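# Drape the cable over each wall hook

## Task

Get the cable hung on each and every one of the hooks mounted along the wall. The robot must finish upright: falling over or ending up leaning counts as failure.

## Robot and tools

ROBOT. An omnidirectional wheeled base carries a column about 1.7 m high. A carriage rides up and down it (lift_m, 0 to 1 m) and holds two six-joint arms, left and right, each with a five-finger hand. Arm bases sit near 0.57 m + lift_m above the floor, and carriage parts reach about 0.15 m under them. A hand point can get 0.78 m from its shoulder but only about 0.4 m below the arm base; straight fingers add 0.07 m. Parked arm: joints 1 to 6 = 0, 0.05, 0.05, 1.45, 0, 0. With both parked the robot is about 0.85 m wide and 0.65 m long. Cameras: carriage_camera (fixed, forward, tilted about 20 degrees down), left_wrist_camera and right_wrist_camera (on the little-finger side, aimed at that hand's point). Images are 672x504 pixels. show_instructions displays the reference pages (hand diagrams).

FRAMES. Base frame: metres, origin on the floor below the base centre, x forward, y left, z up. The left_hand and right_hand readings are hand points in this frame; they tend to read higher than the real hand, more so at long reach or with load. Odometry frame is the base frame as it was at the start; base_odometry only integrates wheel rotation (slip counts as motion), heading in rad, left positive, -3.142 to 3.142, and it drifts a degree or two after turns or strafes.

move. Arguments: base, joints, speeds, min_time_s, cameras, blocking. With no action it just reports state and images.
- base: an object with exactly one key, a relative offset from where the base was last reported: translate_m (metres, forward positive, -2 to 2), strafe_m (metres, left positive, -2 to 2) or rotate_rad (radians, counter-clockwise positive, -6.3 to 6.3).
- joints: a single flat object covering both arms, the lift and both hands, keyed by name; every value is an absolute target. lift_m 0 to 1 m. Per arm (left_/right_): joint1_rad -2.617 to 3.054 (swing about vertical, 0 forward, positive left); joint2_rad 0 to 3.141 (shoulder: 0 upper arm pointing back level, 1.57 up, 3.14 forward level); joint3_rad 0 to 3.141 (elbow, 0 folded, 3.14 straight); joint4_rad -1.57 to 1.57 (wrist pitch, positive lifts fingertips); joint5_rad -1.57 to 1.57 (wrist yaw, positive turns fingertips to the right); joint6_rad -2.094 to 2.094 (roll about the finger axis, positive clockwise viewed from the forearm). With joints 5 and 6 at 0 a level hand has its palm down. Hand keys (<side>_hand_little, _ring, _middle, _index, _thumb_bend, _thumb_turn) run -1 (closed) to +1 (open); thumb_turn +1 puts the thumb beside the palm, -1 opposite the fingers. <side>_hand_force_limit, -1 to 1, is a setting mapping linearly to roughly 0 to 10 N at the fingertip (15 N for thumb motors). <side>_hand_speed, -0.96 to 1, is a setting; full speed from +0.48 up. Both start at 0 and -0.8. For gentle grips use speed -0.94 or below. A finger motor moves only when its target changes; settings alone do not restart it.
- speeds: top speeds for this action only: translate_m and strafe_m 0.02 to 0.5 m/s, rotate_rad 0.05 to 1.57 rad/s, lift_m 0.08 to 0.27 m/s (default 0.25).
- min_time_s: 0.1 to 8 s, the shortest duration of the arm motions; 2 or more keeps hand paths straighter, while too small a value makes arms whip and overshoot.
- cameras: list of camera names or ["all"]; [] for none.
- blocking: true (default) waits until everything is at rest; false returns in about 0.5 s while motion continues. A new move overrides only the targets it names.
An action lasts at most 15 s; a move is cut off at 14 s (time_out).

wait: seconds 0 to 10, optional cameras; returns early once running moves settle. stop: brakes all running motions (the base coasts a bit first); optional cameras. zoom_image: camera plus region [x0, y0, x1, y1] in pixels of that camera's latest image, no more than 504 by 504. finished_scene: optional scene (1); irreversible, and the cable must stay hung afterwards.

RESULTS. The move line reads done or the worst status. base_status and joint_status per motion: moving, done, off_target (resting short and maybe still pushing), contact_stop, time_out, stopped, not_followed (arm targets withheld, usually because the arms would come too close), limit_stop_at_motor_heat. An uncommanded stop, or a refused (out-of-range) call, cancels the remaining move, wait and finished_scene calls in that reply; an invalid call (unknown key or camera) does not. on_its_own lists uncommanded actions. motor_effort gives percent of maximum, peak in brackets; a lift effort that keeps dropping while lowering means a hand or load is resting on something. Joint torques per arm joint in N m. <side>_hand_stopped_by gives six words in the order little, ring, middle, index, thumb_bend, thumb_turn (moving, target, force, stalled, fault). <side>_<motor>_load_n is fingertip force in N, positive when pushed open; a slipped grip shows as loads near 0. Motor temperatures per arm joint; small changes are omitted.

CAUTIONS. The simulation keeps running between calls, so outstretched arms heat up while you deliberate: a MOTOR HOT line appears at 75 °C and at 100 °C that arm goes limp for 30 to 60 s or longer; park arms to cool them and resend targets afterwards. Never let the two arms, hands or fingers strike or squeeze one another hard; that can end the scene. Avoid hard impacts with fixed or heavy objects, drops and releasing moving things. Tipping risk grows with a high carriage, extended or loaded arms, pushing or pulling, and sudden stops; a rising hand z with no command signals a lean. Arms have no contact detection and keep pressing; the base can report contact_stop even in free space, and after one, back off about 0.2 m. Do not reverse under table edges. With joint2 below 0.8 rad, swinging joint1 outward 0.5 rad or more can hit the column.

Each tool is called after ">>>" by a JSON object that holds its "fn" and its "kwargs".

Reference images:

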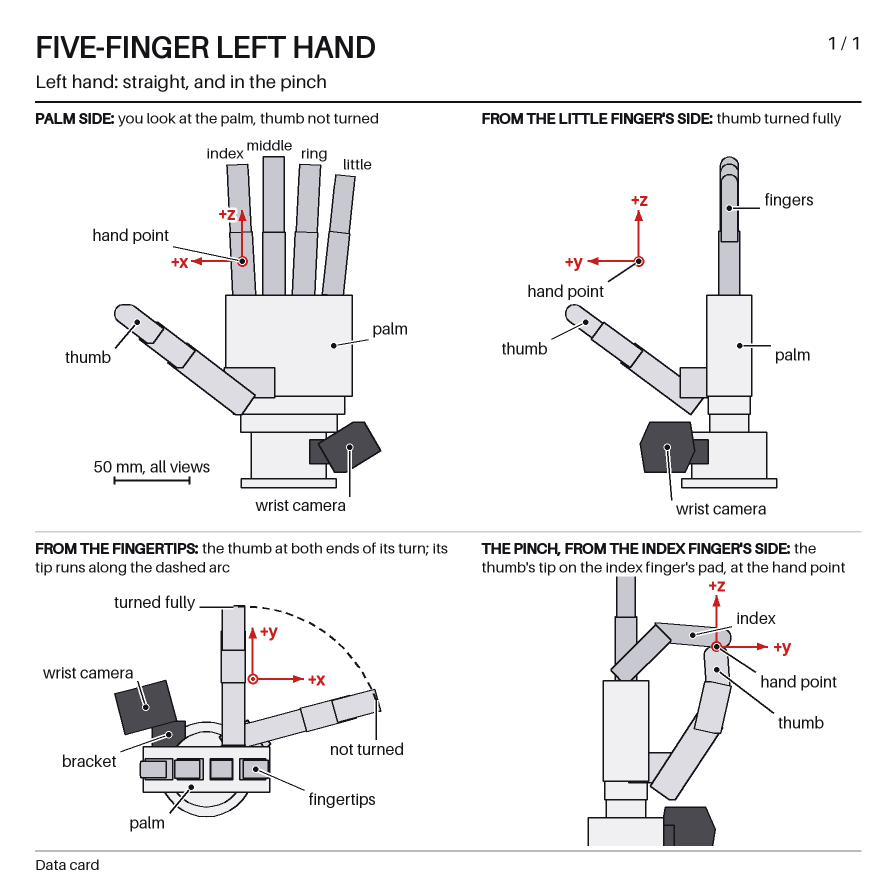

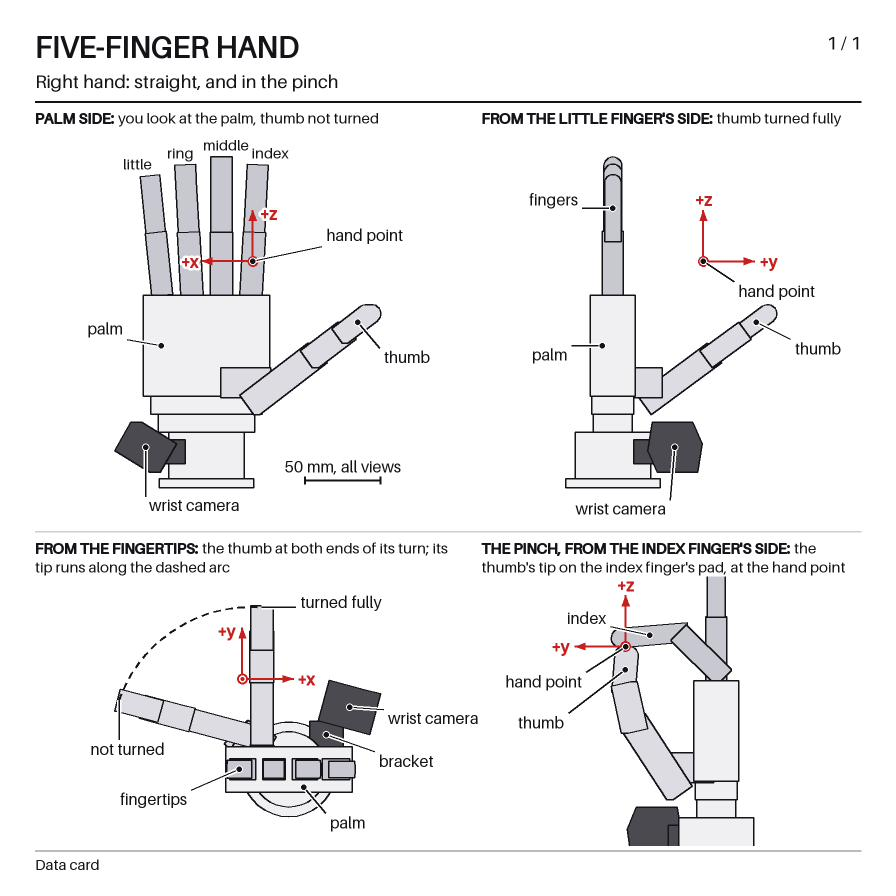

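## Session

>>> {"fn": "move", "kwargs": {}}

Scene clock: 0.00 s.
Joint torques (N m): no reading
Motor temperatures (°C): left_arm=[28 31 33 31 27 25] | right_arm=[27 32 33 30 26 28]
base_odometry: x=+0.000 y=+0.000 heading=+0.000
base_status: not commanded
joint_positions: lift_m=+0.300 left_joint1_rad=-0.016 left_joint2_rad=+0.051 left_joint3_rad=+0.060 left_joint4_rad=+1.414 left_joint5_rad=+0.041 left_joint6_rad=-0.041 right_joint1_rad=-0.020 right_joint2_rad=+0.058 right_joint3_rad=+0.033 right_joint4_rad=+1.450 right_joint5_rad=-0.007 right_joint6_rad=+0.030 left_hand_little=+1.000 left_hand_ring=+1.000 left_hand_middle=+1.000 left_hand_index=+1.000 left_hand_thumb_turn=+1.000 left_hand_thumb_bend=+1.000 left_hand_force_limit=+0.000 left_hand_speed=-0.800 right_hand_little=+1.000 right_hand_ring=+1.000 right_hand_middle=+1.000 right_hand_index=+1.000 right_hand_thumb_turn=+1.000 right_hand_thumb_bend=+1.000 right_hand_force_limit=+0.000 right_hand_speed=-0.800
joint_status: not commanded
left_hand_stopped_by: target,target,target,target,target,target
right_hand_stopped_by: target,target,target,target,target,target
left_little_load_n: 0.0
left_ring_load_n: 0.0
left_middle_load_n: 0.0
left_index_load_n: 0.0
left_thumb_bend_load_n: 0.0
left_thumb_turn_load_n: 0.0
right_little_load_n: 0.0
right_ring_load_n: 0.0
right_middle_load_n: 0.0
right_index_load_n: 0.0
right_thumb_bend_load_n: 0.0
right_thumb_turn_load_n: 0.0
motor_effort: lift_m=+26 drive_wheels=-2
left_hand: x=+0.3257 y=+0.2650 z=+1.3012 quat_wxyz=(+0.684, -0.039, +0.066, -0.726) (m; base frame)
right_hand: x=+0.3292 y=-0.2758 z=+1.2962 quat_wxyz=(+0.709, -0.053, +0.051, -0.701) (m; base frame)
pictures: carriage_camera, left_wrist_camera, right_wrist_camera

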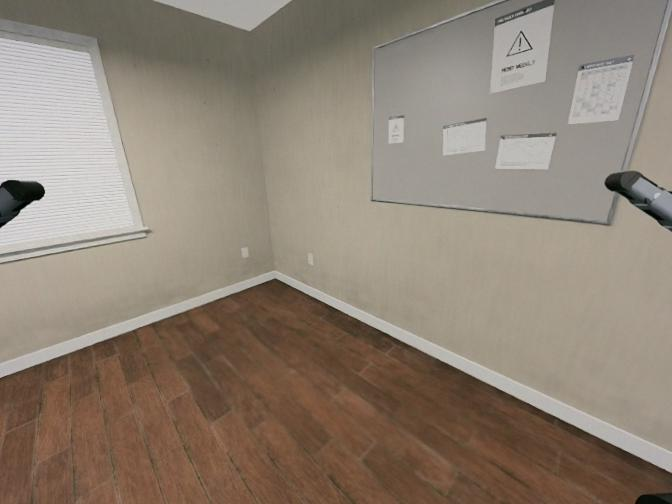

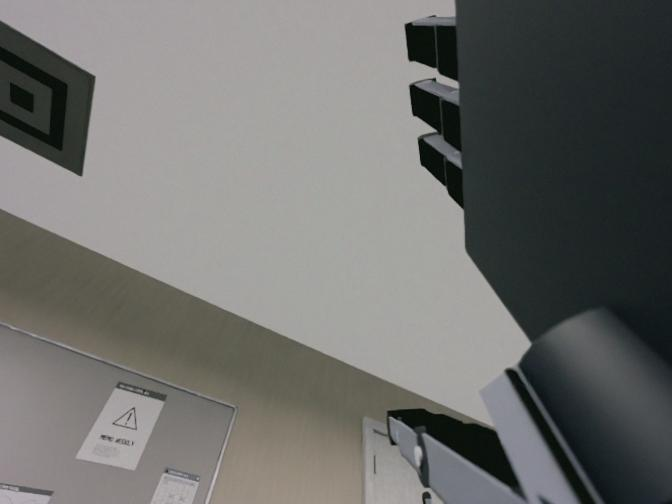

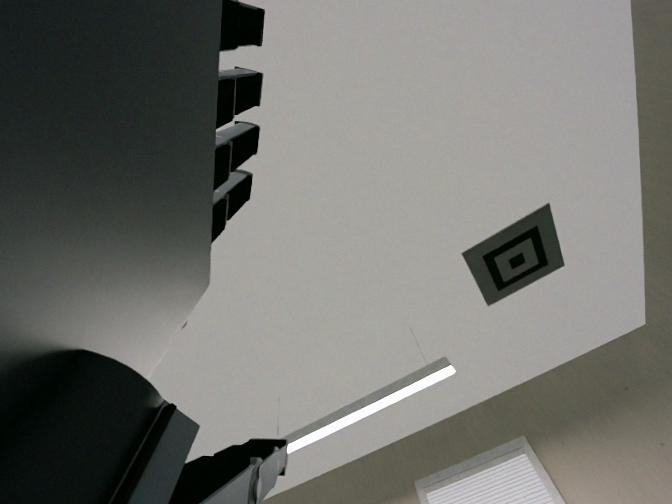

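Look around by rotating.

>>> {"fn": "move", "kwargs": {"base": {"rotate_rad": -1.2}, "cameras": ["carriage_camera"]}}

>>> {"fn": "move", "kwargs": {"base": {"rotate_rad": -1.2}, "cameras": ["carriage_camera"]}}

>>> {"fn": "move", "kwargs": {"base": {"rotate_rad": -1.2}, "cameras": ["carriage_camera"]}}

>>> {"fn": "move", "kwargs": {"base": {"rotate_rad": -1.2}, "cameras": ["carriage_camera"]}}

Scene clock: 37.20 s.
Joint torques (N m): left_arm=[0.29 2.95 5.53 -0.07 -0.09 0.07] | right_arm=[-0.13 3.06 4.89 0.11 0 0.06]
move: done
base_odometry: x=+0.000 y=+0.000 heading=-1.200
base_status: done
joint_positions: lift_m=+0.300 left_joint1_rad=-0.016 left_joint2_rad=+0.051 left_joint3_rad=+0.060 left_joint4_rad=+1.414 left_joint5_rad=+0.041 left_joint6_rad=-0.041 right_joint1_rad=-0.020 right_joint2_rad=+0.058 right_joint3_rad=+0.033 right_joint4_rad=+1.450 right_joint5_rad=-0.007 right_joint6_rad=+0.030 left_hand_little=+1.000 left_hand_ring=+1.000 left_hand_middle=+1.000 left_hand_index=+1.000 left_hand_thumb_turn=+1.000 left_hand_thumb_bend=+1.000 left_hand_force_limit=+0.000 left_hand_speed=-0.800 right_hand_little=+1.000 right_hand_ring=+1.000 right_hand_middle=+1.000 right_hand_index=+1.000 right_hand_thumb_turn=+1.000 right_hand_thumb_bend=+1.000 right_hand_force_limit=+0.000 right_hand_speed=-0.800
joint_status: not commanded
left_hand_stopped_by: target,target,target,target,target,target
right_hand_stopped_by: target,target,target,target,target,target
left_little_load_n: 0.0
left_ring_load_n: 0.0
left_middle_load_n: 0.0
left_index_load_n: 0.0
left_thumb_bend_load_n: 0.0
left_thumb_turn_load_n: 0.0
right_little_load_n: 0.0
right_ring_load_n: 0.0
right_middle_load_n: 0.0
right_index_load_n: 0.0
right_thumb_bend_load_n: 0.0
right_thumb_turn_load_n: 0.0
motor_effort: lift_m=+26(26) drive_wheels=+4(15)
left_hand: x=+0.3258 y=+0.2650 z=+1.3012 quat_wxyz=(+0.684, -0.039, +0.066, -0.726) (m; base frame)
right_hand: x=+0.3292 y=-0.2758 z=+1.2962 quat_wxyz=(+0.709, -0.053, +0.051, -0.701) (m; base frame)
pictures: carriage_camera

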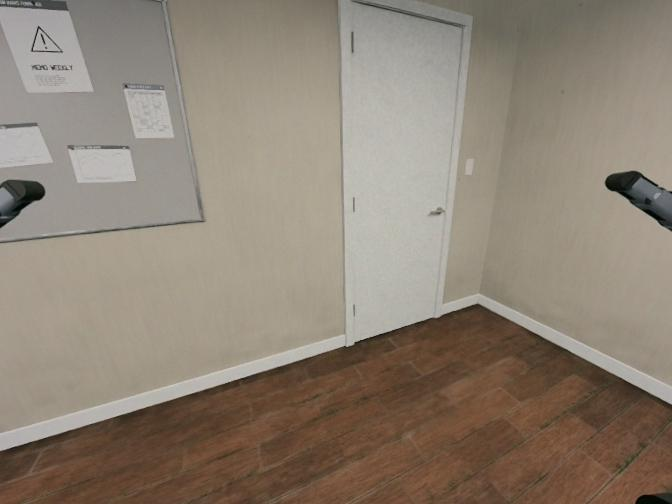

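Scene clock: 39.97 s.
Joint torques (N m): left_arm=[0.23 2.99 5.75 -0.1 -0.08 0.05] | right_arm=[-0.17 3.03 4.97 0.13 -0.02 0.06]
move: done
base_odometry: x=+0.000 y=+0.000 heading=-2.399
base_status: done
joint_positions: lift_m=+0.300 left_joint1_rad=-0.016 left_joint2_rad=+0.051 left_joint3_rad=+0.060 left_joint4_rad=+1.413 left_joint5_rad=+0.041 left_joint6_rad=-0.041 right_joint1_rad=-0.020 right_joint2_rad=+0.058 right_joint3_rad=+0.033 right_joint4_rad=+1.450 right_joint5_rad=-0.007 right_joint6_rad=+0.030 left_hand_little=+1.000 left_hand_ring=+1.000 left_hand_middle=+1.000 left_hand_index=+1.000 left_hand_thumb_turn=+1.000 left_hand_thumb_bend=+1.000 left_hand_force_limit=+0.000 left_hand_speed=-0.800 right_hand_little=+1.000 right_hand_ring=+1.000 right_hand_middle=+1.000 right_hand_index=+1.000 right_hand_thumb_turn=+1.000 right_hand_thumb_bend=+1.000 right_hand_force_limit=+0.000 right_hand_speed=-0.800
joint_status: not commanded
left_hand_stopped_by: target,target,target,target,target,target
right_hand_stopped_by: target,target,target,target,target,target
left_little_load_n: 0.0
left_ring_load_n: 0.0
left_middle_load_n: 0.0
left_index_load_n: 0.0
left_thumb_bend_load_n: 0.0
left_thumb_turn_load_n: 0.0
right_little_load_n: 0.0
right_ring_load_n: 0.0
right_middle_load_n: -0.5
right_index_load_n: 0.0
right_thumb_bend_load_n: 0.0
right_thumb_turn_load_n: 0.0
motor_effort: lift_m=+26(26) drive_wheels=+4(11)
left_hand: x=+0.3260 y=+0.2650 z=+1.3011 quat_wxyz=(+0.684, -0.039, +0.067, -0.726) (m; base frame)
right_hand: x=+0.3292 y=-0.2758 z=+1.2962 quat_wxyz=(+0.709, -0.053, +0.051, -0.701) (m; base frame)
pictures: carriage_camera

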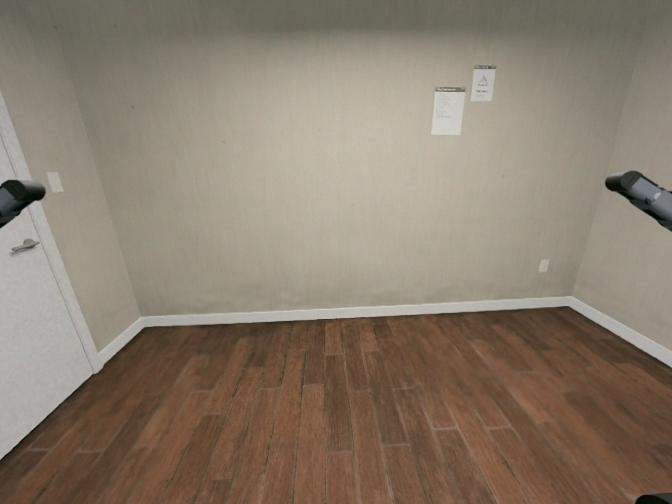

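Scene clock: 42.73 s.
Joint torques (N m): left_arm=[0.27 3.03 5.67 -0.11 -0.08 0.08] | right_arm=[-0.06 3.03 4.9 0.11 -0.02 0.07]
move: done
base_odometry: x=+0.000 y=+0.000 heading=+2.685
base_status: done
joint_positions: lift_m=+0.300 left_joint1_rad=-0.016 left_joint2_rad=+0.051 left_joint3_rad=+0.060 left_joint4_rad=+1.413 left_joint5_rad=+0.041 left_joint6_rad=-0.041 right_joint1_rad=-0.020 right_joint2_rad=+0.058 right_joint3_rad=+0.033 right_joint4_rad=+1.450 right_joint5_rad=-0.007 right_joint6_rad=+0.030 left_hand_little=+1.000 left_hand_ring=+1.000 left_hand_middle=+1.000 left_hand_index=+1.000 left_hand_thumb_turn=+1.000 left_hand_thumb_bend=+1.000 left_hand_force_limit=+0.000 left_hand_speed=-0.800 right_hand_little=+1.000 right_hand_ring=+1.000 right_hand_middle=+1.000 right_hand_index=+1.000 right_hand_thumb_turn=+1.000 right_hand_thumb_bend=+1.000 right_hand_force_limit=+0.000 right_hand_speed=-0.800
joint_status: not commanded
left_hand_stopped_by: target,target,target,target,target,target
right_hand_stopped_by: target,target,target,target,target,target
left_little_load_n: 0.0
left_ring_load_n: 0.0
left_middle_load_n: 0.0
left_index_load_n: 0.0
left_thumb_bend_load_n: 0.0
left_thumb_turn_load_n: 0.0
right_little_load_n: 0.0
right_ring_load_n: 0.0
right_middle_load_n: 0.0
right_index_load_n: 0.0
right_thumb_bend_load_n: 0.0
right_thumb_turn_load_n: 0.0
motor_effort: lift_m=+26(26) drive_wheels=+5(11)
left_hand: x=+0.3261 y=+0.2650 z=+1.3011 quat_wxyz=(+0.684, -0.039, +0.067, -0.726) (m; base frame)
right_hand: x=+0.3292 y=-0.2758 z=+1.2962 quat_wxyz=(+0.709, -0.053, +0.051, -0.701) (m; base frame)
pictures: carriage_camera

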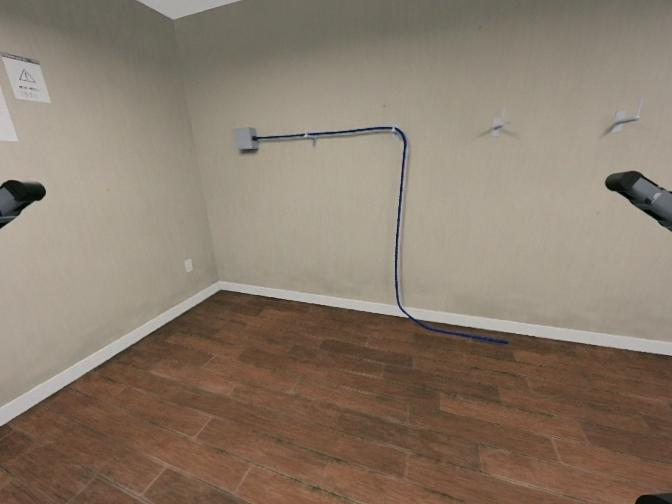

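Scene clock: 45.50 s.
Joint torques (N m): left_arm=[0.29 2.86 5.44 -0.08 -0.08 0.1] | right_arm=[-0.16 3.02 4.89 0.12 0.01 0.07]
move: done
base_odometry: x=+0.000 y=+0.000 heading=+1.485
base_status: done
joint_positions: lift_m=+0.300 left_joint1_rad=-0.016 left_joint2_rad=+0.051 left_joint3_rad=+0.060 left_joint4_rad=+1.412 left_joint5_rad=+0.041 left_joint6_rad=-0.041 right_joint1_rad=-0.020 right_joint2_rad=+0.058 right_joint3_rad=+0.033 right_joint4_rad=+1.450 right_joint5_rad=-0.007 right_joint6_rad=+0.030 left_hand_little=+1.000 left_hand_ring=+1.000 left_hand_middle=+1.000 left_hand_index=+1.000 left_hand_thumb_turn=+1.000 left_hand_thumb_bend=+1.000 left_hand_force_limit=+0.000 left_hand_speed=-0.800 right_hand_little=+1.000 right_hand_ring=+1.000 right_hand_middle=+1.000 right_hand_index=+1.000 right_hand_thumb_turn=+1.000 right_hand_thumb_bend=+1.000 right_hand_force_limit=+0.000 right_hand_speed=-0.800
joint_status: not commanded
left_hand_stopped_by: target,target,target,target,target,target
right_hand_stopped_by: target,target,target,target,target,target
left_little_load_n: 0.0
left_ring_load_n: 0.0
left_middle_load_n: 0.0
left_index_load_n: 0.0
left_thumb_bend_load_n: 0.0
left_thumb_turn_load_n: 0.0
right_little_load_n: 0.0
right_ring_load_n: 0.0
right_middle_load_n: 0.0
right_index_load_n: 0.0
right_thumb_bend_load_n: 0.0
right_thumb_turn_load_n: 0.0
motor_effort: lift_m=+26(26) drive_wheels=+6(11)
left_hand: x=+0.3262 y=+0.2650 z=+1.3010 quat_wxyz=(+0.684, -0.039, +0.067, -0.726) (m; base frame)
right_hand: x=+0.3292 y=-0.2758 z=+1.2962 quat_wxyz=(+0.709, -0.053, +0.051, -0.701) (m; base frame)
pictures: carriage_camera

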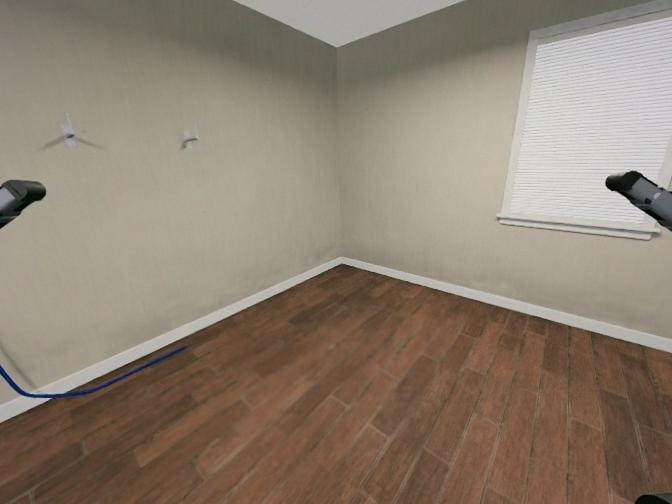

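>>> {"fn": "move", "kwargs": {"base": {"rotate_rad": 0.936}, "cameras": ["carriage_camera"]}}

>>> {"fn": "zoom_image", "kwargs": {"camera": "carriage_camera", "region": [60, 60, 360, 285]}}

>>> {"fn": "zoom_image", "kwargs": {"camera": "carriage_camera", "region": [340, 60, 640, 285]}}

Scene clock: 60.03 s.
Joint torques (N m): left_arm=[0.27 2.95 5.56 -0.08 -0.08 0.06] | right_arm=[-0.18 3.1 4.88 0.1 -0.01 0.06]
Motor temperatures (°C): left_arm=[28 32 38 30 27 25] | right_arm=[26 33 35 29 26 28]
move: done
base_odometry: x=+0.000 y=+0.000 heading=+2.420
base_status: done
joint_positions: lift_m=+0.300 left_joint1_rad=-0.016 left_joint2_rad=+0.051 left_joint3_rad=+0.060 left_joint4_rad=+1.412 left_joint5_rad=+0.041 left_joint6_rad=-0.041 right_joint1_rad=-0.020 right_joint2_rad=+0.058 right_joint3_rad=+0.033 right_joint4_rad=+1.450 right_joint5_rad=-0.007 right_joint6_rad=+0.030 left_hand_little=+1.000 left_hand_ring=+1.000 left_hand_middle=+1.000 left_hand_index=+1.000 left_hand_thumb_turn=+1.000 left_hand_thumb_bend=+1.000 left_hand_force_limit=+0.000 left_hand_speed=-0.800 right_hand_little=+1.000 right_hand_ring=+1.000 right_hand_middle=+1.000 right_hand_index=+1.000 right_hand_thumb_turn=+1.000 right_hand_thumb_bend=+1.000 right_hand_force_limit=+0.000 right_hand_speed=-0.800
joint_status: not commanded
left_hand_stopped_by: target,target,target,target,target,target
right_hand_stopped_by: target,target,target,target,target,target
left_little_load_n: 0.0
left_ring_load_n: 0.0
left_middle_load_n: 0.0
left_index_load_n: 0.0
left_thumb_bend_load_n: 0.0
left_thumb_turn_load_n: 0.0
right_little_load_n: 0.0
right_ring_load_n: 0.0
right_middle_load_n: 0.0
right_index_load_n: 0.0
right_thumb_bend_load_n: 0.0
right_thumb_turn_load_n: -0.5
motor_effort: lift_m=+26(26) drive_wheels=+6(14)
left_hand: x=+0.3262 y=+0.2650 z=+1.3010 quat_wxyz=(+0.684, -0.039, +0.067, -0.726) (m; base frame)
right_hand: x=+0.3292 y=-0.2758 z=+1.2962 quat_wxyz=(+0.709, -0.053, +0.051, -0.701) (m; base frame)
pictures: carriage_camera

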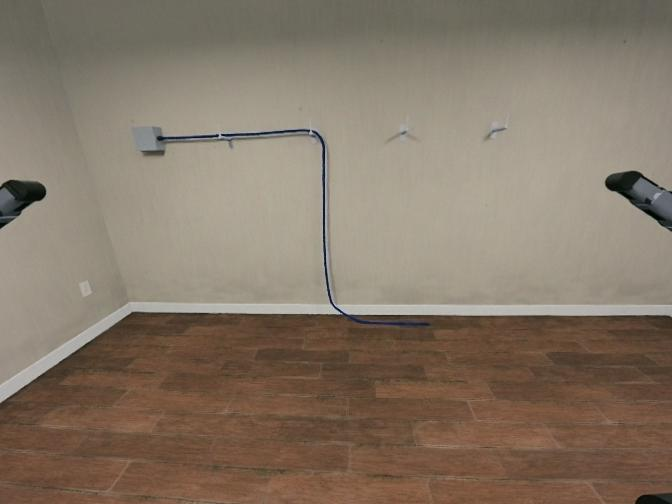

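Scaled by 1.680 from the camera's 672x504 image, which has a finer 960x720 frame.

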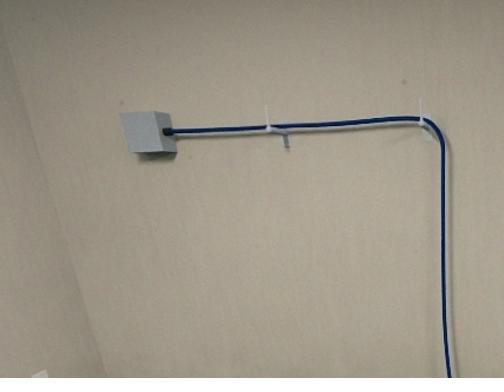

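Scaled by 1.680 from the camera's 672x504 image, which has a finer 960x720 frame.

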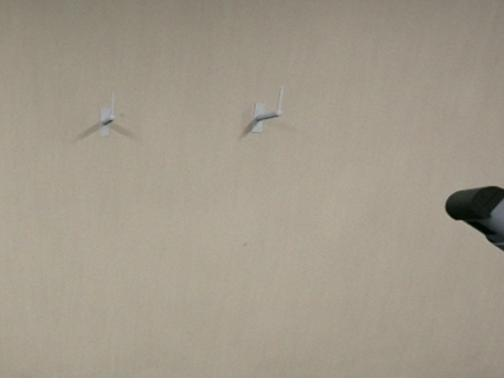

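>>> {"fn": "move", "kwargs": {"base": {"translate_m": 0.9}, "joints": {"lift_m": 0.6}, "cameras": ["carriage_camera"]}}

Scene clock: 86.93 s.
Joint torques (N m): left_arm=[0.21 3.03 5.68 -0.03 -0.08 0.08] | right_arm=[-0.1 2.99 4.89 0.13 0 0.07]
move: done
base_odometry: x=-0.677 y=+0.593 heading=+2.422
base_status: done
joint_positions: lift_m=+0.600 left_joint1_rad=-0.016 left_joint2_rad=+0.051 left_joint3_rad=+0.060 left_joint4_rad=+1.410 left_joint5_rad=+0.041 left_joint6_rad=-0.041 right_joint1_rad=-0.020 right_joint2_rad=+0.058 right_joint3_rad=+0.033 right_joint4_rad=+1.449 right_joint5_rad=-0.007 right_joint6_rad=+0.030 left_hand_little=+1.000 left_hand_ring=+1.000 left_hand_middle=+1.000 left_hand_index=+1.000 left_hand_thumb_turn=+1.000 left_hand_thumb_bend=+1.000 left_hand_force_limit=+0.000 left_hand_speed=-0.800 right_hand_little=+1.000 right_hand_ring=+1.000 right_hand_middle=+1.000 right_hand_index=+1.000 right_hand_thumb_turn=+1.000 right_hand_thumb_bend=+1.000 right_hand_force_limit=+0.000 right_hand_speed=-0.800
joint_status: all done
left_hand_stopped_by: target,target,target,target,target,target
right_hand_stopped_by: target,target,target,target,target,target
left_little_load_n: 0.0
left_ring_load_n: 0.0
left_middle_load_n: 0.0
left_index_load_n: 0.0
left_thumb_bend_load_n: 0.0
left_thumb_turn_load_n: -0.5
right_little_load_n: 0.0
right_ring_load_n: 0.0
right_middle_load_n: 0.0
right_index_load_n: 0.0
right_thumb_bend_load_n: 0.0
right_thumb_turn_load_n: 0.0
motor_effort: lift_m=+27(33) drive_wheels=-10(17)
left_hand: x=+0.3267 y=+0.2650 z=+1.6008 quat_wxyz=(+0.683, -0.040, +0.067, -0.726) (m; base frame)
right_hand: x=+0.3293 y=-0.2758 z=+1.5960 quat_wxyz=(+0.709, -0.053, +0.051, -0.701) (m; base frame)
pictures: carriage_camera

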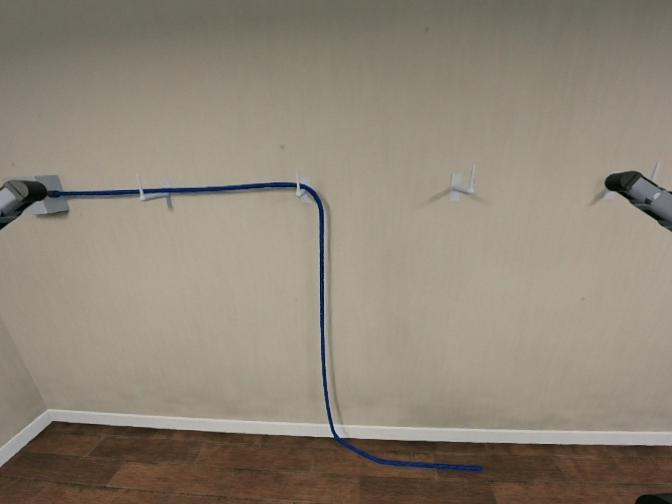

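>>> {"fn": "zoom_image", "kwargs": {"camera": "carriage_camera", "region": [120, 150, 360, 270]}}

>>> {"fn": "zoom_image", "kwargs": {"camera": "carriage_camera", "region": [420, 140, 540, 230]}}

>>> {"fn": "zoom_image", "kwargs": {"camera": "carriage_camera", "region": [280, 370, 520, 500]}}

Scaled by 2.100 from the camera's 672x504 image, which has a finer 960x720 frame.

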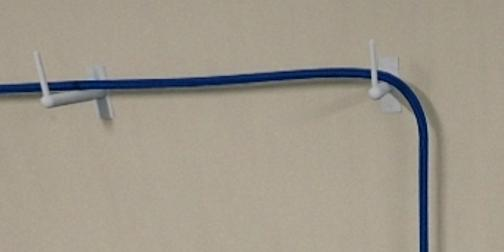

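Scaled by 4.200 from the camera's 672x504 image, which has a finer 960x720 frame.

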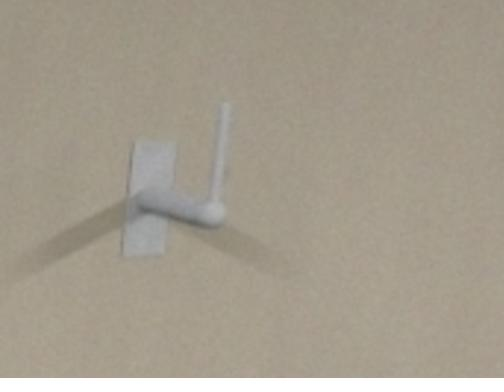

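Scaled by 2.100 from the camera's 672x504 image, which has a finer 960x720 frame.

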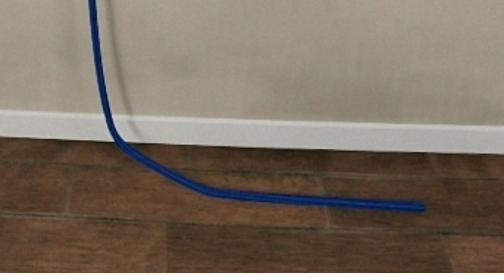

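>>> {"fn": "move", "kwargs": {"joints": {"right_joint1_rad": 0, "right_joint2_rad": 1.3, "right_joint3_rad": 1.3, "right_joint4_rad": 0, "right_joint5_rad": 0, "right_joint6_rad": 0}, "cameras": ["all"]}}

Scene clock: 118.43 s.
Joint torques (N m): left_arm=[0.31 2.97 5.6 -0.07 -0.09 0.08] | right_arm=[0.38 -4.29 8.94 2.25 0.02 -0.02]
move: done
base_odometry: x=-0.677 y=+0.593 heading=+2.422
base_status: not commanded
joint_positions: lift_m=+0.600 left_joint1_rad=-0.016 left_joint2_rad=+0.051 left_joint3_rad=+0.060 left_joint4_rad=+1.410 left_joint5_rad=+0.041 left_joint6_rad=-0.041 right_joint1_rad=-0.006 right_joint2_rad=+1.302 right_joint3_rad=+1.262 right_joint4_rad=+0.004 right_joint5_rad=-0.007 right_joint6_rad=+0.007 left_hand_little=+1.000 left_hand_ring=+1.000 left_hand_middle=+1.000 left_hand_index=+1.000 left_hand_thumb_turn=+1.000 left_hand_thumb_bend=+1.000 left_hand_force_limit=+0.000 left_hand_speed=-0.800 right_hand_little=+1.000 right_hand_ring=+1.000 right_hand_middle=+1.000 right_hand_index=+1.000 right_hand_thumb_turn=+1.000 right_hand_thumb_bend=+1.000 right_hand_force_limit=+0.000 right_hand_speed=-0.800
joint_status: all done
left_hand_stopped_by: target,target,target,target,target,target
right_hand_stopped_by: target,target,target,target,target,target
left_little_load_n: 0.0
left_ring_load_n: 0.0
left_middle_load_n: 0.0
left_index_load_n: 0.0
left_thumb_bend_load_n: 0.0
left_thumb_turn_load_n: 0.0
right_little_load_n: 0.0
right_ring_load_n: 0.0
right_middle_load_n: 0.0
right_index_load_n: 0.0
right_thumb_bend_load_n: 0.0
right_thumb_turn_load_n: -0.5
motor_effort: lift_m=+27(27) drive_wheels=-9(10)
left_hand: x=+0.3267 y=+0.2650 z=+1.6008 quat_wxyz=(+0.683, -0.040, +0.067, -0.726) (m; base frame)
right_hand: x=+0.6911 y=-0.2779 z=+1.5057 quat_wxyz=(+0.493, -0.507, +0.510, -0.489) (m; base frame)
pictures: carriage_camera, left_wrist_camera, right_wrist_camera

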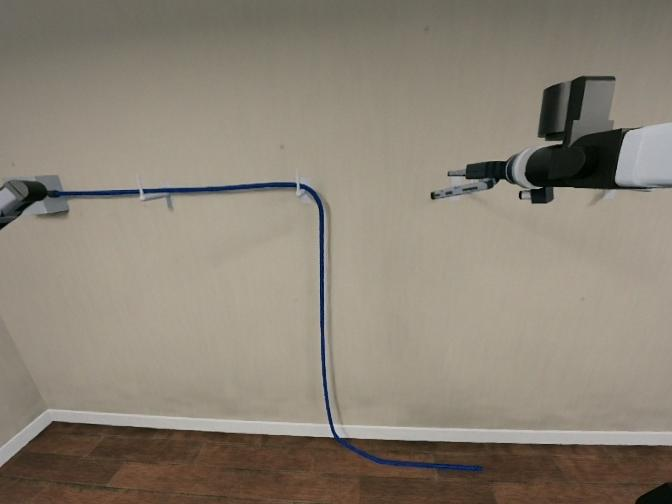

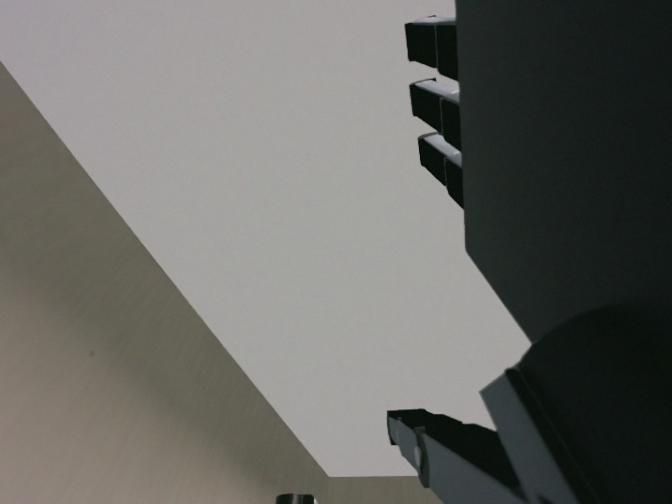

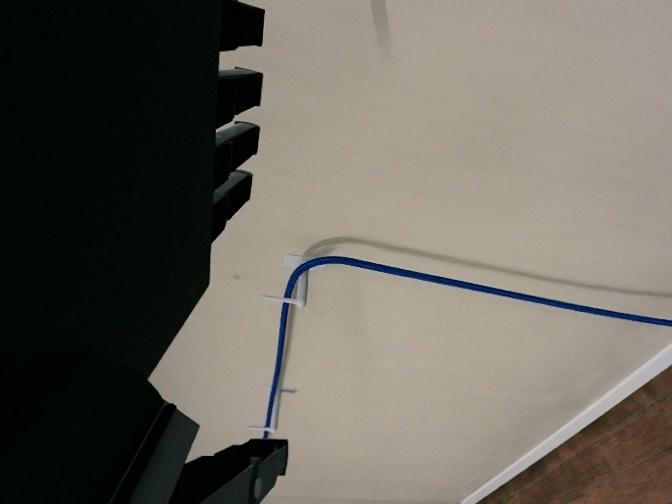

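>>> {"fn": "move", "kwargs": {"joints": {"lift_m": 0.0, "right_joint1_rad": 0, "right_joint2_rad": 1.9, "right_joint3_rad": 1.0, "right_joint4_rad": 0.7, "right_joint5_rad": 0, "right_joint6_rad": 1.57, "right_hand_thumb_turn": -1, "right_hand_speed": 0.0}, "base": {"strafe_m": 0.2}, "speeds": {"strafe_m": 0.15}, "min_time_s": 3, "cameras": ["carriage_camera", "right_wrist_camera"]}}

Scene clock: 146.57 s.
Joint torques (N m): left_arm=[0.18 2.89 5.71 -0.07 -0.09 0.07] | right_arm=[0.14 -7.31 4.78 2.64 0.01 0.15]
Motor temperatures (°C): left_arm=[28 32 39 29 26 25] | right_arm=[26 33 39 34 26 28]
move: done
base_odometry: x=-0.809 y=+0.443 heading=+2.421
base_status: done
joint_positions: lift_m=+0.003 left_joint1_rad=-0.015 left_joint2_rad=+0.051 left_joint3_rad=+0.060 left_joint4_rad=+1.411 left_joint5_rad=+0.041 left_joint6_rad=-0.041 right_joint1_rad=-0.002 right_joint2_rad=+1.898 right_joint3_rad=+1.008 right_joint4_rad=+0.669 right_joint5_rad=-0.006 right_joint6_rad=+1.561 left_hand_little=+1.000 left_hand_ring=+1.000 left_hand_middle=+1.000 left_hand_index=+1.000 left_hand_thumb_turn=+1.000 left_hand_thumb_bend=+1.000 left_hand_force_limit=+0.000 left_hand_speed=-0.800 right_hand_little=+1.000 right_hand_ring=+1.000 right_hand_middle=+1.000 right_hand_index=+1.000 right_hand_thumb_turn=-1.000 right_hand_thumb_bend=+1.000 right_hand_force_limit=+0.000 right_hand_speed=+0.000
joint_status: all done
joint sent to its limit — lift_m, lower limit.
left_hand_stopped_by: target,target,target,target,target,target
right_hand_stopped_by: target,target,target,target,target,target
left_little_load_n: 0.0
left_ring_load_n: 0.0
left_middle_load_n: 0.0
left_index_load_n: 0.0
left_thumb_bend_load_n: 0.0
left_thumb_turn_load_n: 0.0
right_little_load_n: 0.0
right_ring_load_n: 0.0
right_middle_load_n: 0.0
right_index_load_n: 0.0
right_thumb_bend_load_n: 0.0
right_thumb_turn_load_n: 0.0
motor_effort: lift_m=+25(25) drive_wheels=-4(9)
left_hand: x=+0.3265 y=+0.2650 z=+1.0038 quat_wxyz=(+0.684, -0.040, +0.067, -0.726) (m; base frame)
right_hand: x=+0.8018 y=-0.2474 z=+0.7412 quat_wxyz=(+0.625, -0.005, +0.781, -0.001) (m; base frame)
pictures: carriage_camera, right_wrist_camera

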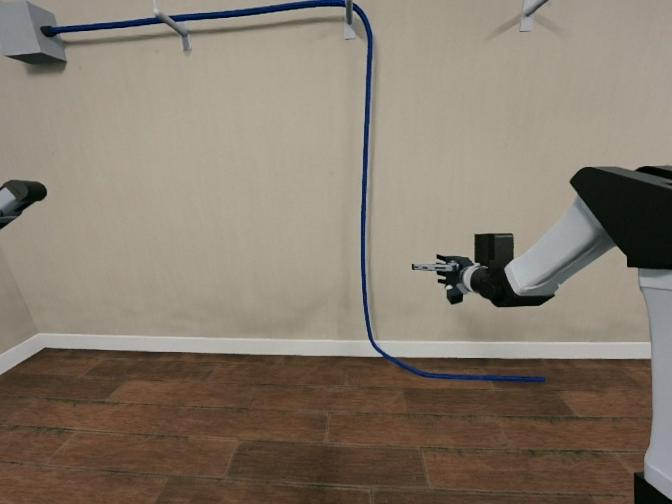

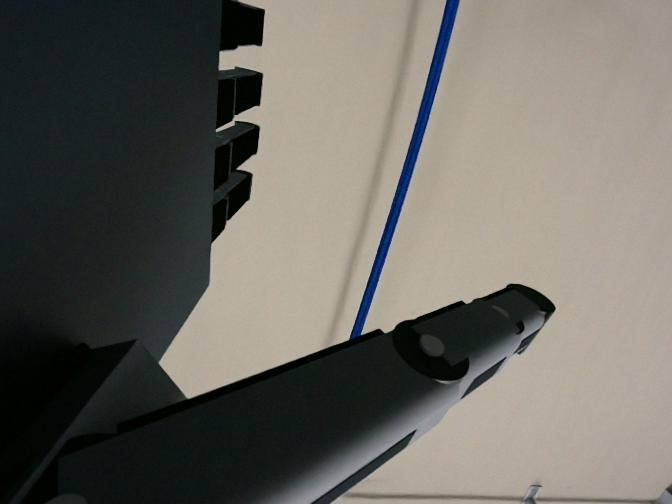

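>>> {"fn": "move", "kwargs": {"base": {"translate_m": 0.15}, "speeds": {"translate_m": 0.1}, "cameras": ["carriage_camera", "right_wrist_camera"]}}

Scene clock: 157.87 s.
Joint torques (N m): left_arm=[0.25 2.95 5.65 -0.07 -0.08 0.1] | right_arm=[0.02 -7.41 4.71 2.59 0.03 0.16]
move: done
base_odometry: x=-0.922 y=+0.542 heading=+2.422
base_status: done
joint_positions: lift_m=+0.003 left_joint1_rad=-0.015 left_joint2_rad=+0.051 left_joint3_rad=+0.060 left_joint4_rad=+1.413 left_joint5_rad=+0.041 left_joint6_rad=-0.041 right_joint1_rad=-0.002 right_joint2_rad=+1.899 right_joint3_rad=+1.008 right_joint4_rad=+0.675 right_joint5_rad=-0.006 right_joint6_rad=+1.562 left_hand_little=+1.000 left_hand_ring=+1.000 left_hand_middle=+1.000 left_hand_index=+1.000 left_hand_thumb_turn=+1.000 left_hand_thumb_bend=+1.000 left_hand_force_limit=+0.000 left_hand_speed=-0.800 right_hand_little=+1.000 right_hand_ring=+1.000 right_hand_middle=+1.000 right_hand_index=+1.000 right_hand_thumb_turn=-1.000 right_hand_thumb_bend=+1.000 right_hand_force_limit=+0.000 right_hand_speed=+0.000
joint_status: not commanded
left_hand_stopped_by: target,target,target,target,target,target
right_hand_stopped_by: target,target,target,target,target,target
left_little_load_n: 0.0
left_ring_load_n: 0.0
left_middle_load_n: 0.0
left_index_load_n: 0.0
left_thumb_bend_load_n: 0.0
left_thumb_turn_load_n: 0.0
right_little_load_n: 0.0
right_ring_load_n: 0.0
right_middle_load_n: 0.0
right_index_load_n: 0.0
right_thumb_bend_load_n: 0.0
right_thumb_turn_load_n: 0.0
motor_effort: lift_m=+25(25) drive_wheels=-6(8)
left_hand: x=+0.3261 y=+0.2650 z=+1.0040 quat_wxyz=(+0.684, -0.039, +0.067, -0.726) (m; base frame)
right_hand: x=+0.8020 y=-0.2475 z=+0.7425 quat_wxyz=(+0.627, -0.004, +0.779, -0.001) (m; base frame)
pictures: carriage_camera, right_wrist_camera

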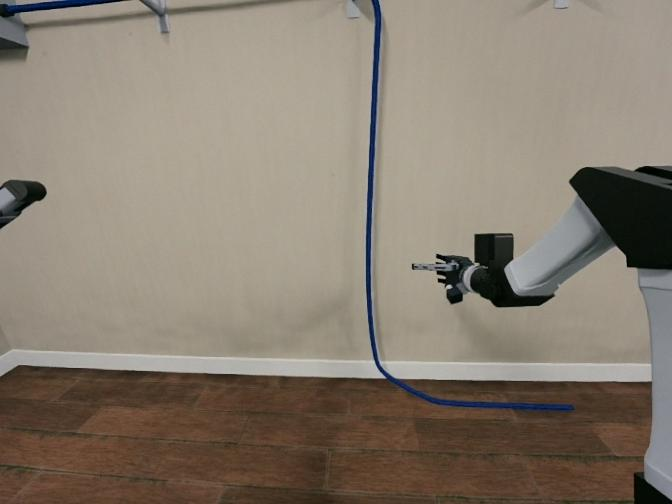

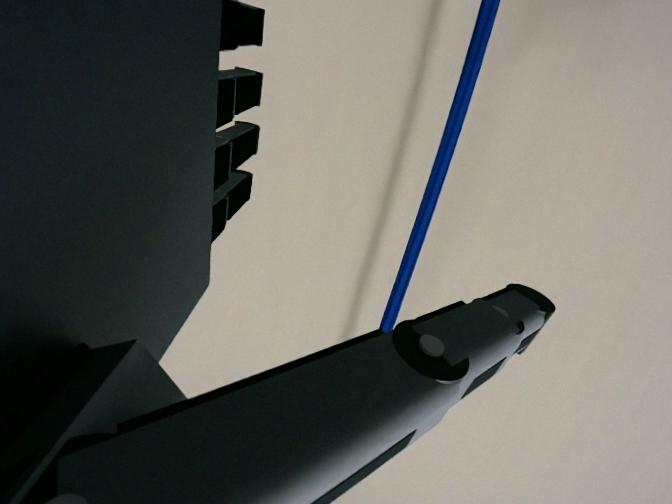

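>>> {"fn": "move", "kwargs": {"base": {"translate_m": 0.1}, "speeds": {"translate_m": 0.1}, "cameras": ["carriage_camera", "right_wrist_camera"]}}

Scene clock: 183.73 s.
Joint torques (N m): left_arm=[0.13 3.07 5.6 -0.04 -0.11 0.08] | right_arm=[0.05 -7.41 4.59 2.56 0.02 0.15]
Motor temperatures (°C): left_arm=[28 32 39 29 26 25] | right_arm=[26 37 39 39 26 28]
move: done
base_odometry: x=-0.998 y=+0.607 heading=+2.423
base_status: done
joint_positions: lift_m=+0.003 left_joint1_rad=-0.015 left_joint2_rad=+0.051 left_joint3_rad=+0.060 left_joint4_rad=+1.413 left_joint5_rad=+0.041 left_joint6_rad=-0.041 right_joint1_rad=-0.002 right_joint2_rad=+1.899 right_joint3_rad=+1.007 right_joint4_rad=+0.677 right_joint5_rad=-0.006 right_joint6_rad=+1.563 left_hand_little=+1.000 left_hand_ring=+1.000 left_hand_middle=+1.000 left_hand_index=+1.000 left_hand_thumb_turn=+1.000 left_hand_thumb_bend=+1.000 left_hand_force_limit=+0.000 left_hand_speed=-0.800 right_hand_little=+1.000 right_hand_ring=+1.000 right_hand_middle=+1.000 right_hand_index=+1.000 right_hand_thumb_turn=-1.000 right_hand_thumb_bend=+1.000 right_hand_force_limit=+0.000 right_hand_speed=+0.000
joint_status: not commanded
left_hand_stopped_by: target,target,target,target,target,target
right_hand_stopped_by: target,target,target,target,target,target
left_little_load_n: 0.0
left_ring_load_n: 0.0
left_middle_load_n: 0.0
left_index_load_n: 0.0
left_thumb_bend_load_n: 0.0
left_thumb_turn_load_n: 0.0
right_little_load_n: 0.0
right_ring_load_n: -0.5
right_middle_load_n: 0.0
right_index_load_n: 0.0
right_thumb_bend_load_n: 0.0
right_thumb_turn_load_n: 0.0
motor_effort: lift_m=+25(25) drive_wheels=-6(10)
left_hand: x=+0.3259 y=+0.2650 z=+1.0040 quat_wxyz=(+0.684, -0.039, +0.066, -0.726) (m; base frame)
right_hand: x=+0.8020 y=-0.2475 z=+0.7424 quat_wxyz=(+0.627, -0.004, +0.779, -0.001) (m; base frame)
pictures: carriage_camera, right_wrist_camera

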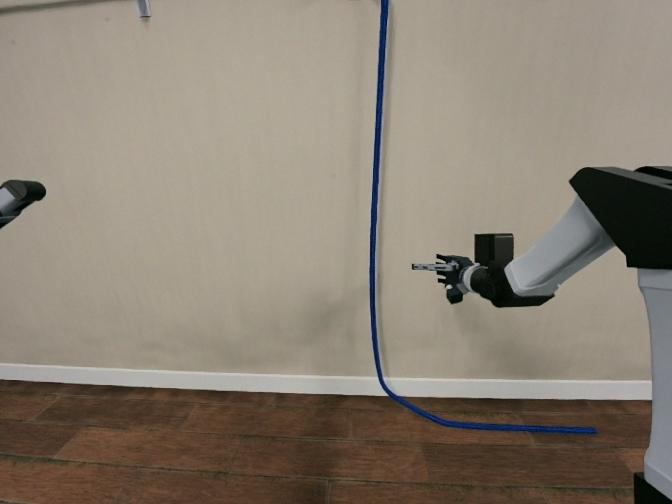

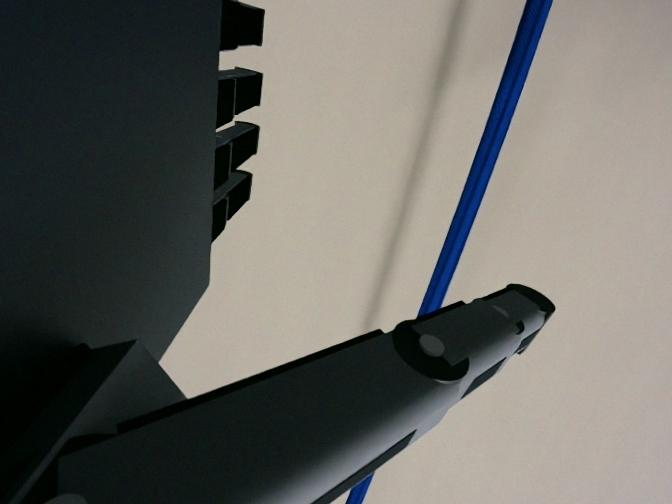

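>>> {"fn": "move", "kwargs": {"base": {"rotate_rad": -0.038}, "joints": {"right_hand_index": 0.1, "right_hand_middle": 0.1, "right_hand_ring": 0.1, "right_hand_little": 0.1}, "cameras": ["carriage_camera", "right_wrist_camera"]}}

Scene clock: 195.80 s.
Joint torques (N m): left_arm=[0.36 3 5.72 -0.06 -0.12 0.06] | right_arm=[0.12 -7.36 4.66 2.57 0.02 0.16]
move: done
base_odometry: x=-0.998 y=+0.607 heading=+2.386
base_status: done
joint_positions: lift_m=+0.003 left_joint1_rad=-0.015 left_joint2_rad=+0.051 left_joint3_rad=+0.060 left_joint4_rad=+1.414 left_joint5_rad=+0.041 left_joint6_rad=-0.041 right_joint1_rad=-0.004 right_joint2_rad=+1.900 right_joint3_rad=+1.007 right_joint4_rad=+0.677 right_joint5_rad=-0.006 right_joint6_rad=+1.563 left_hand_little=+1.000 left_hand_ring=+1.000 left_hand_middle=+1.000 left_hand_index=+1.000 left_hand_thumb_turn=+1.000 left_hand_thumb_bend=+1.000 left_hand_force_limit=+0.000 left_hand_speed=-0.800 right_hand_little=+0.100 right_hand_ring=+0.100 right_hand_middle=+0.100 right_hand_index=+0.100 right_hand_thumb_turn=-1.000 right_hand_thumb_bend=+1.000 right_hand_force_limit=+0.000 right_hand_speed=+0.000
joint_status: all done
left_hand_stopped_by: target,target,target,target,target,target
right_hand_stopped_by: target,target,target,target,target,target
left_little_load_n: 0.0
left_ring_load_n: 0.0
left_middle_load_n: 0.0
left_index_load_n: 0.0
left_thumb_bend_load_n: 0.0
left_thumb_turn_load_n: 0.0
right_little_load_n: 0.0
right_ring_load_n: 0.0
right_middle_load_n: 0.0
right_index_load_n: 0.0
right_thumb_bend_load_n: 0.0
right_thumb_turn_load_n: 0.0
motor_effort: lift_m=+25(25) drive_wheels=-9(10)
left_hand: x=+0.3258 y=+0.2650 z=+1.0040 quat_wxyz=(+0.684, -0.039, +0.066, -0.726) (m; base frame)
right_hand: x=+0.8022 y=-0.2483 z=+0.7422 quat_wxyz=(+0.627, -0.003, +0.779, -0.001) (m; base frame)
pictures: carriage_camera, right_wrist_camera

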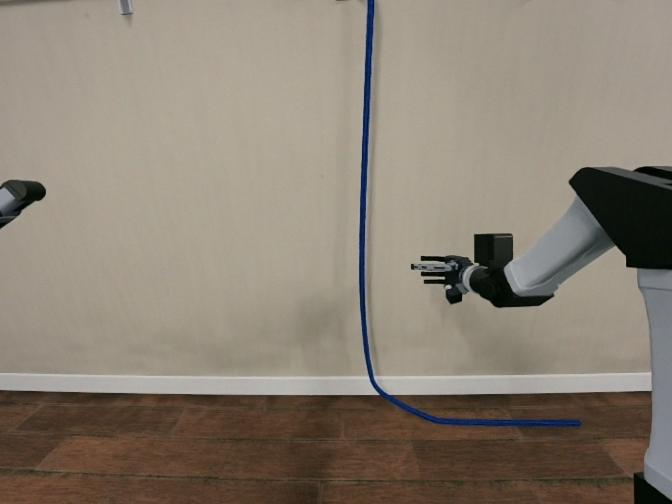

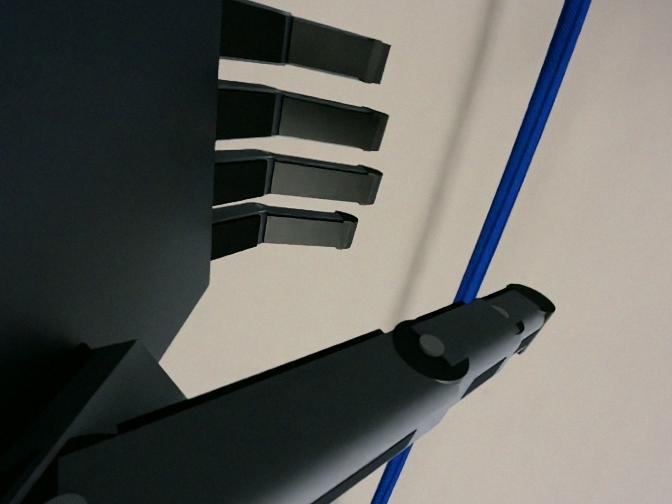

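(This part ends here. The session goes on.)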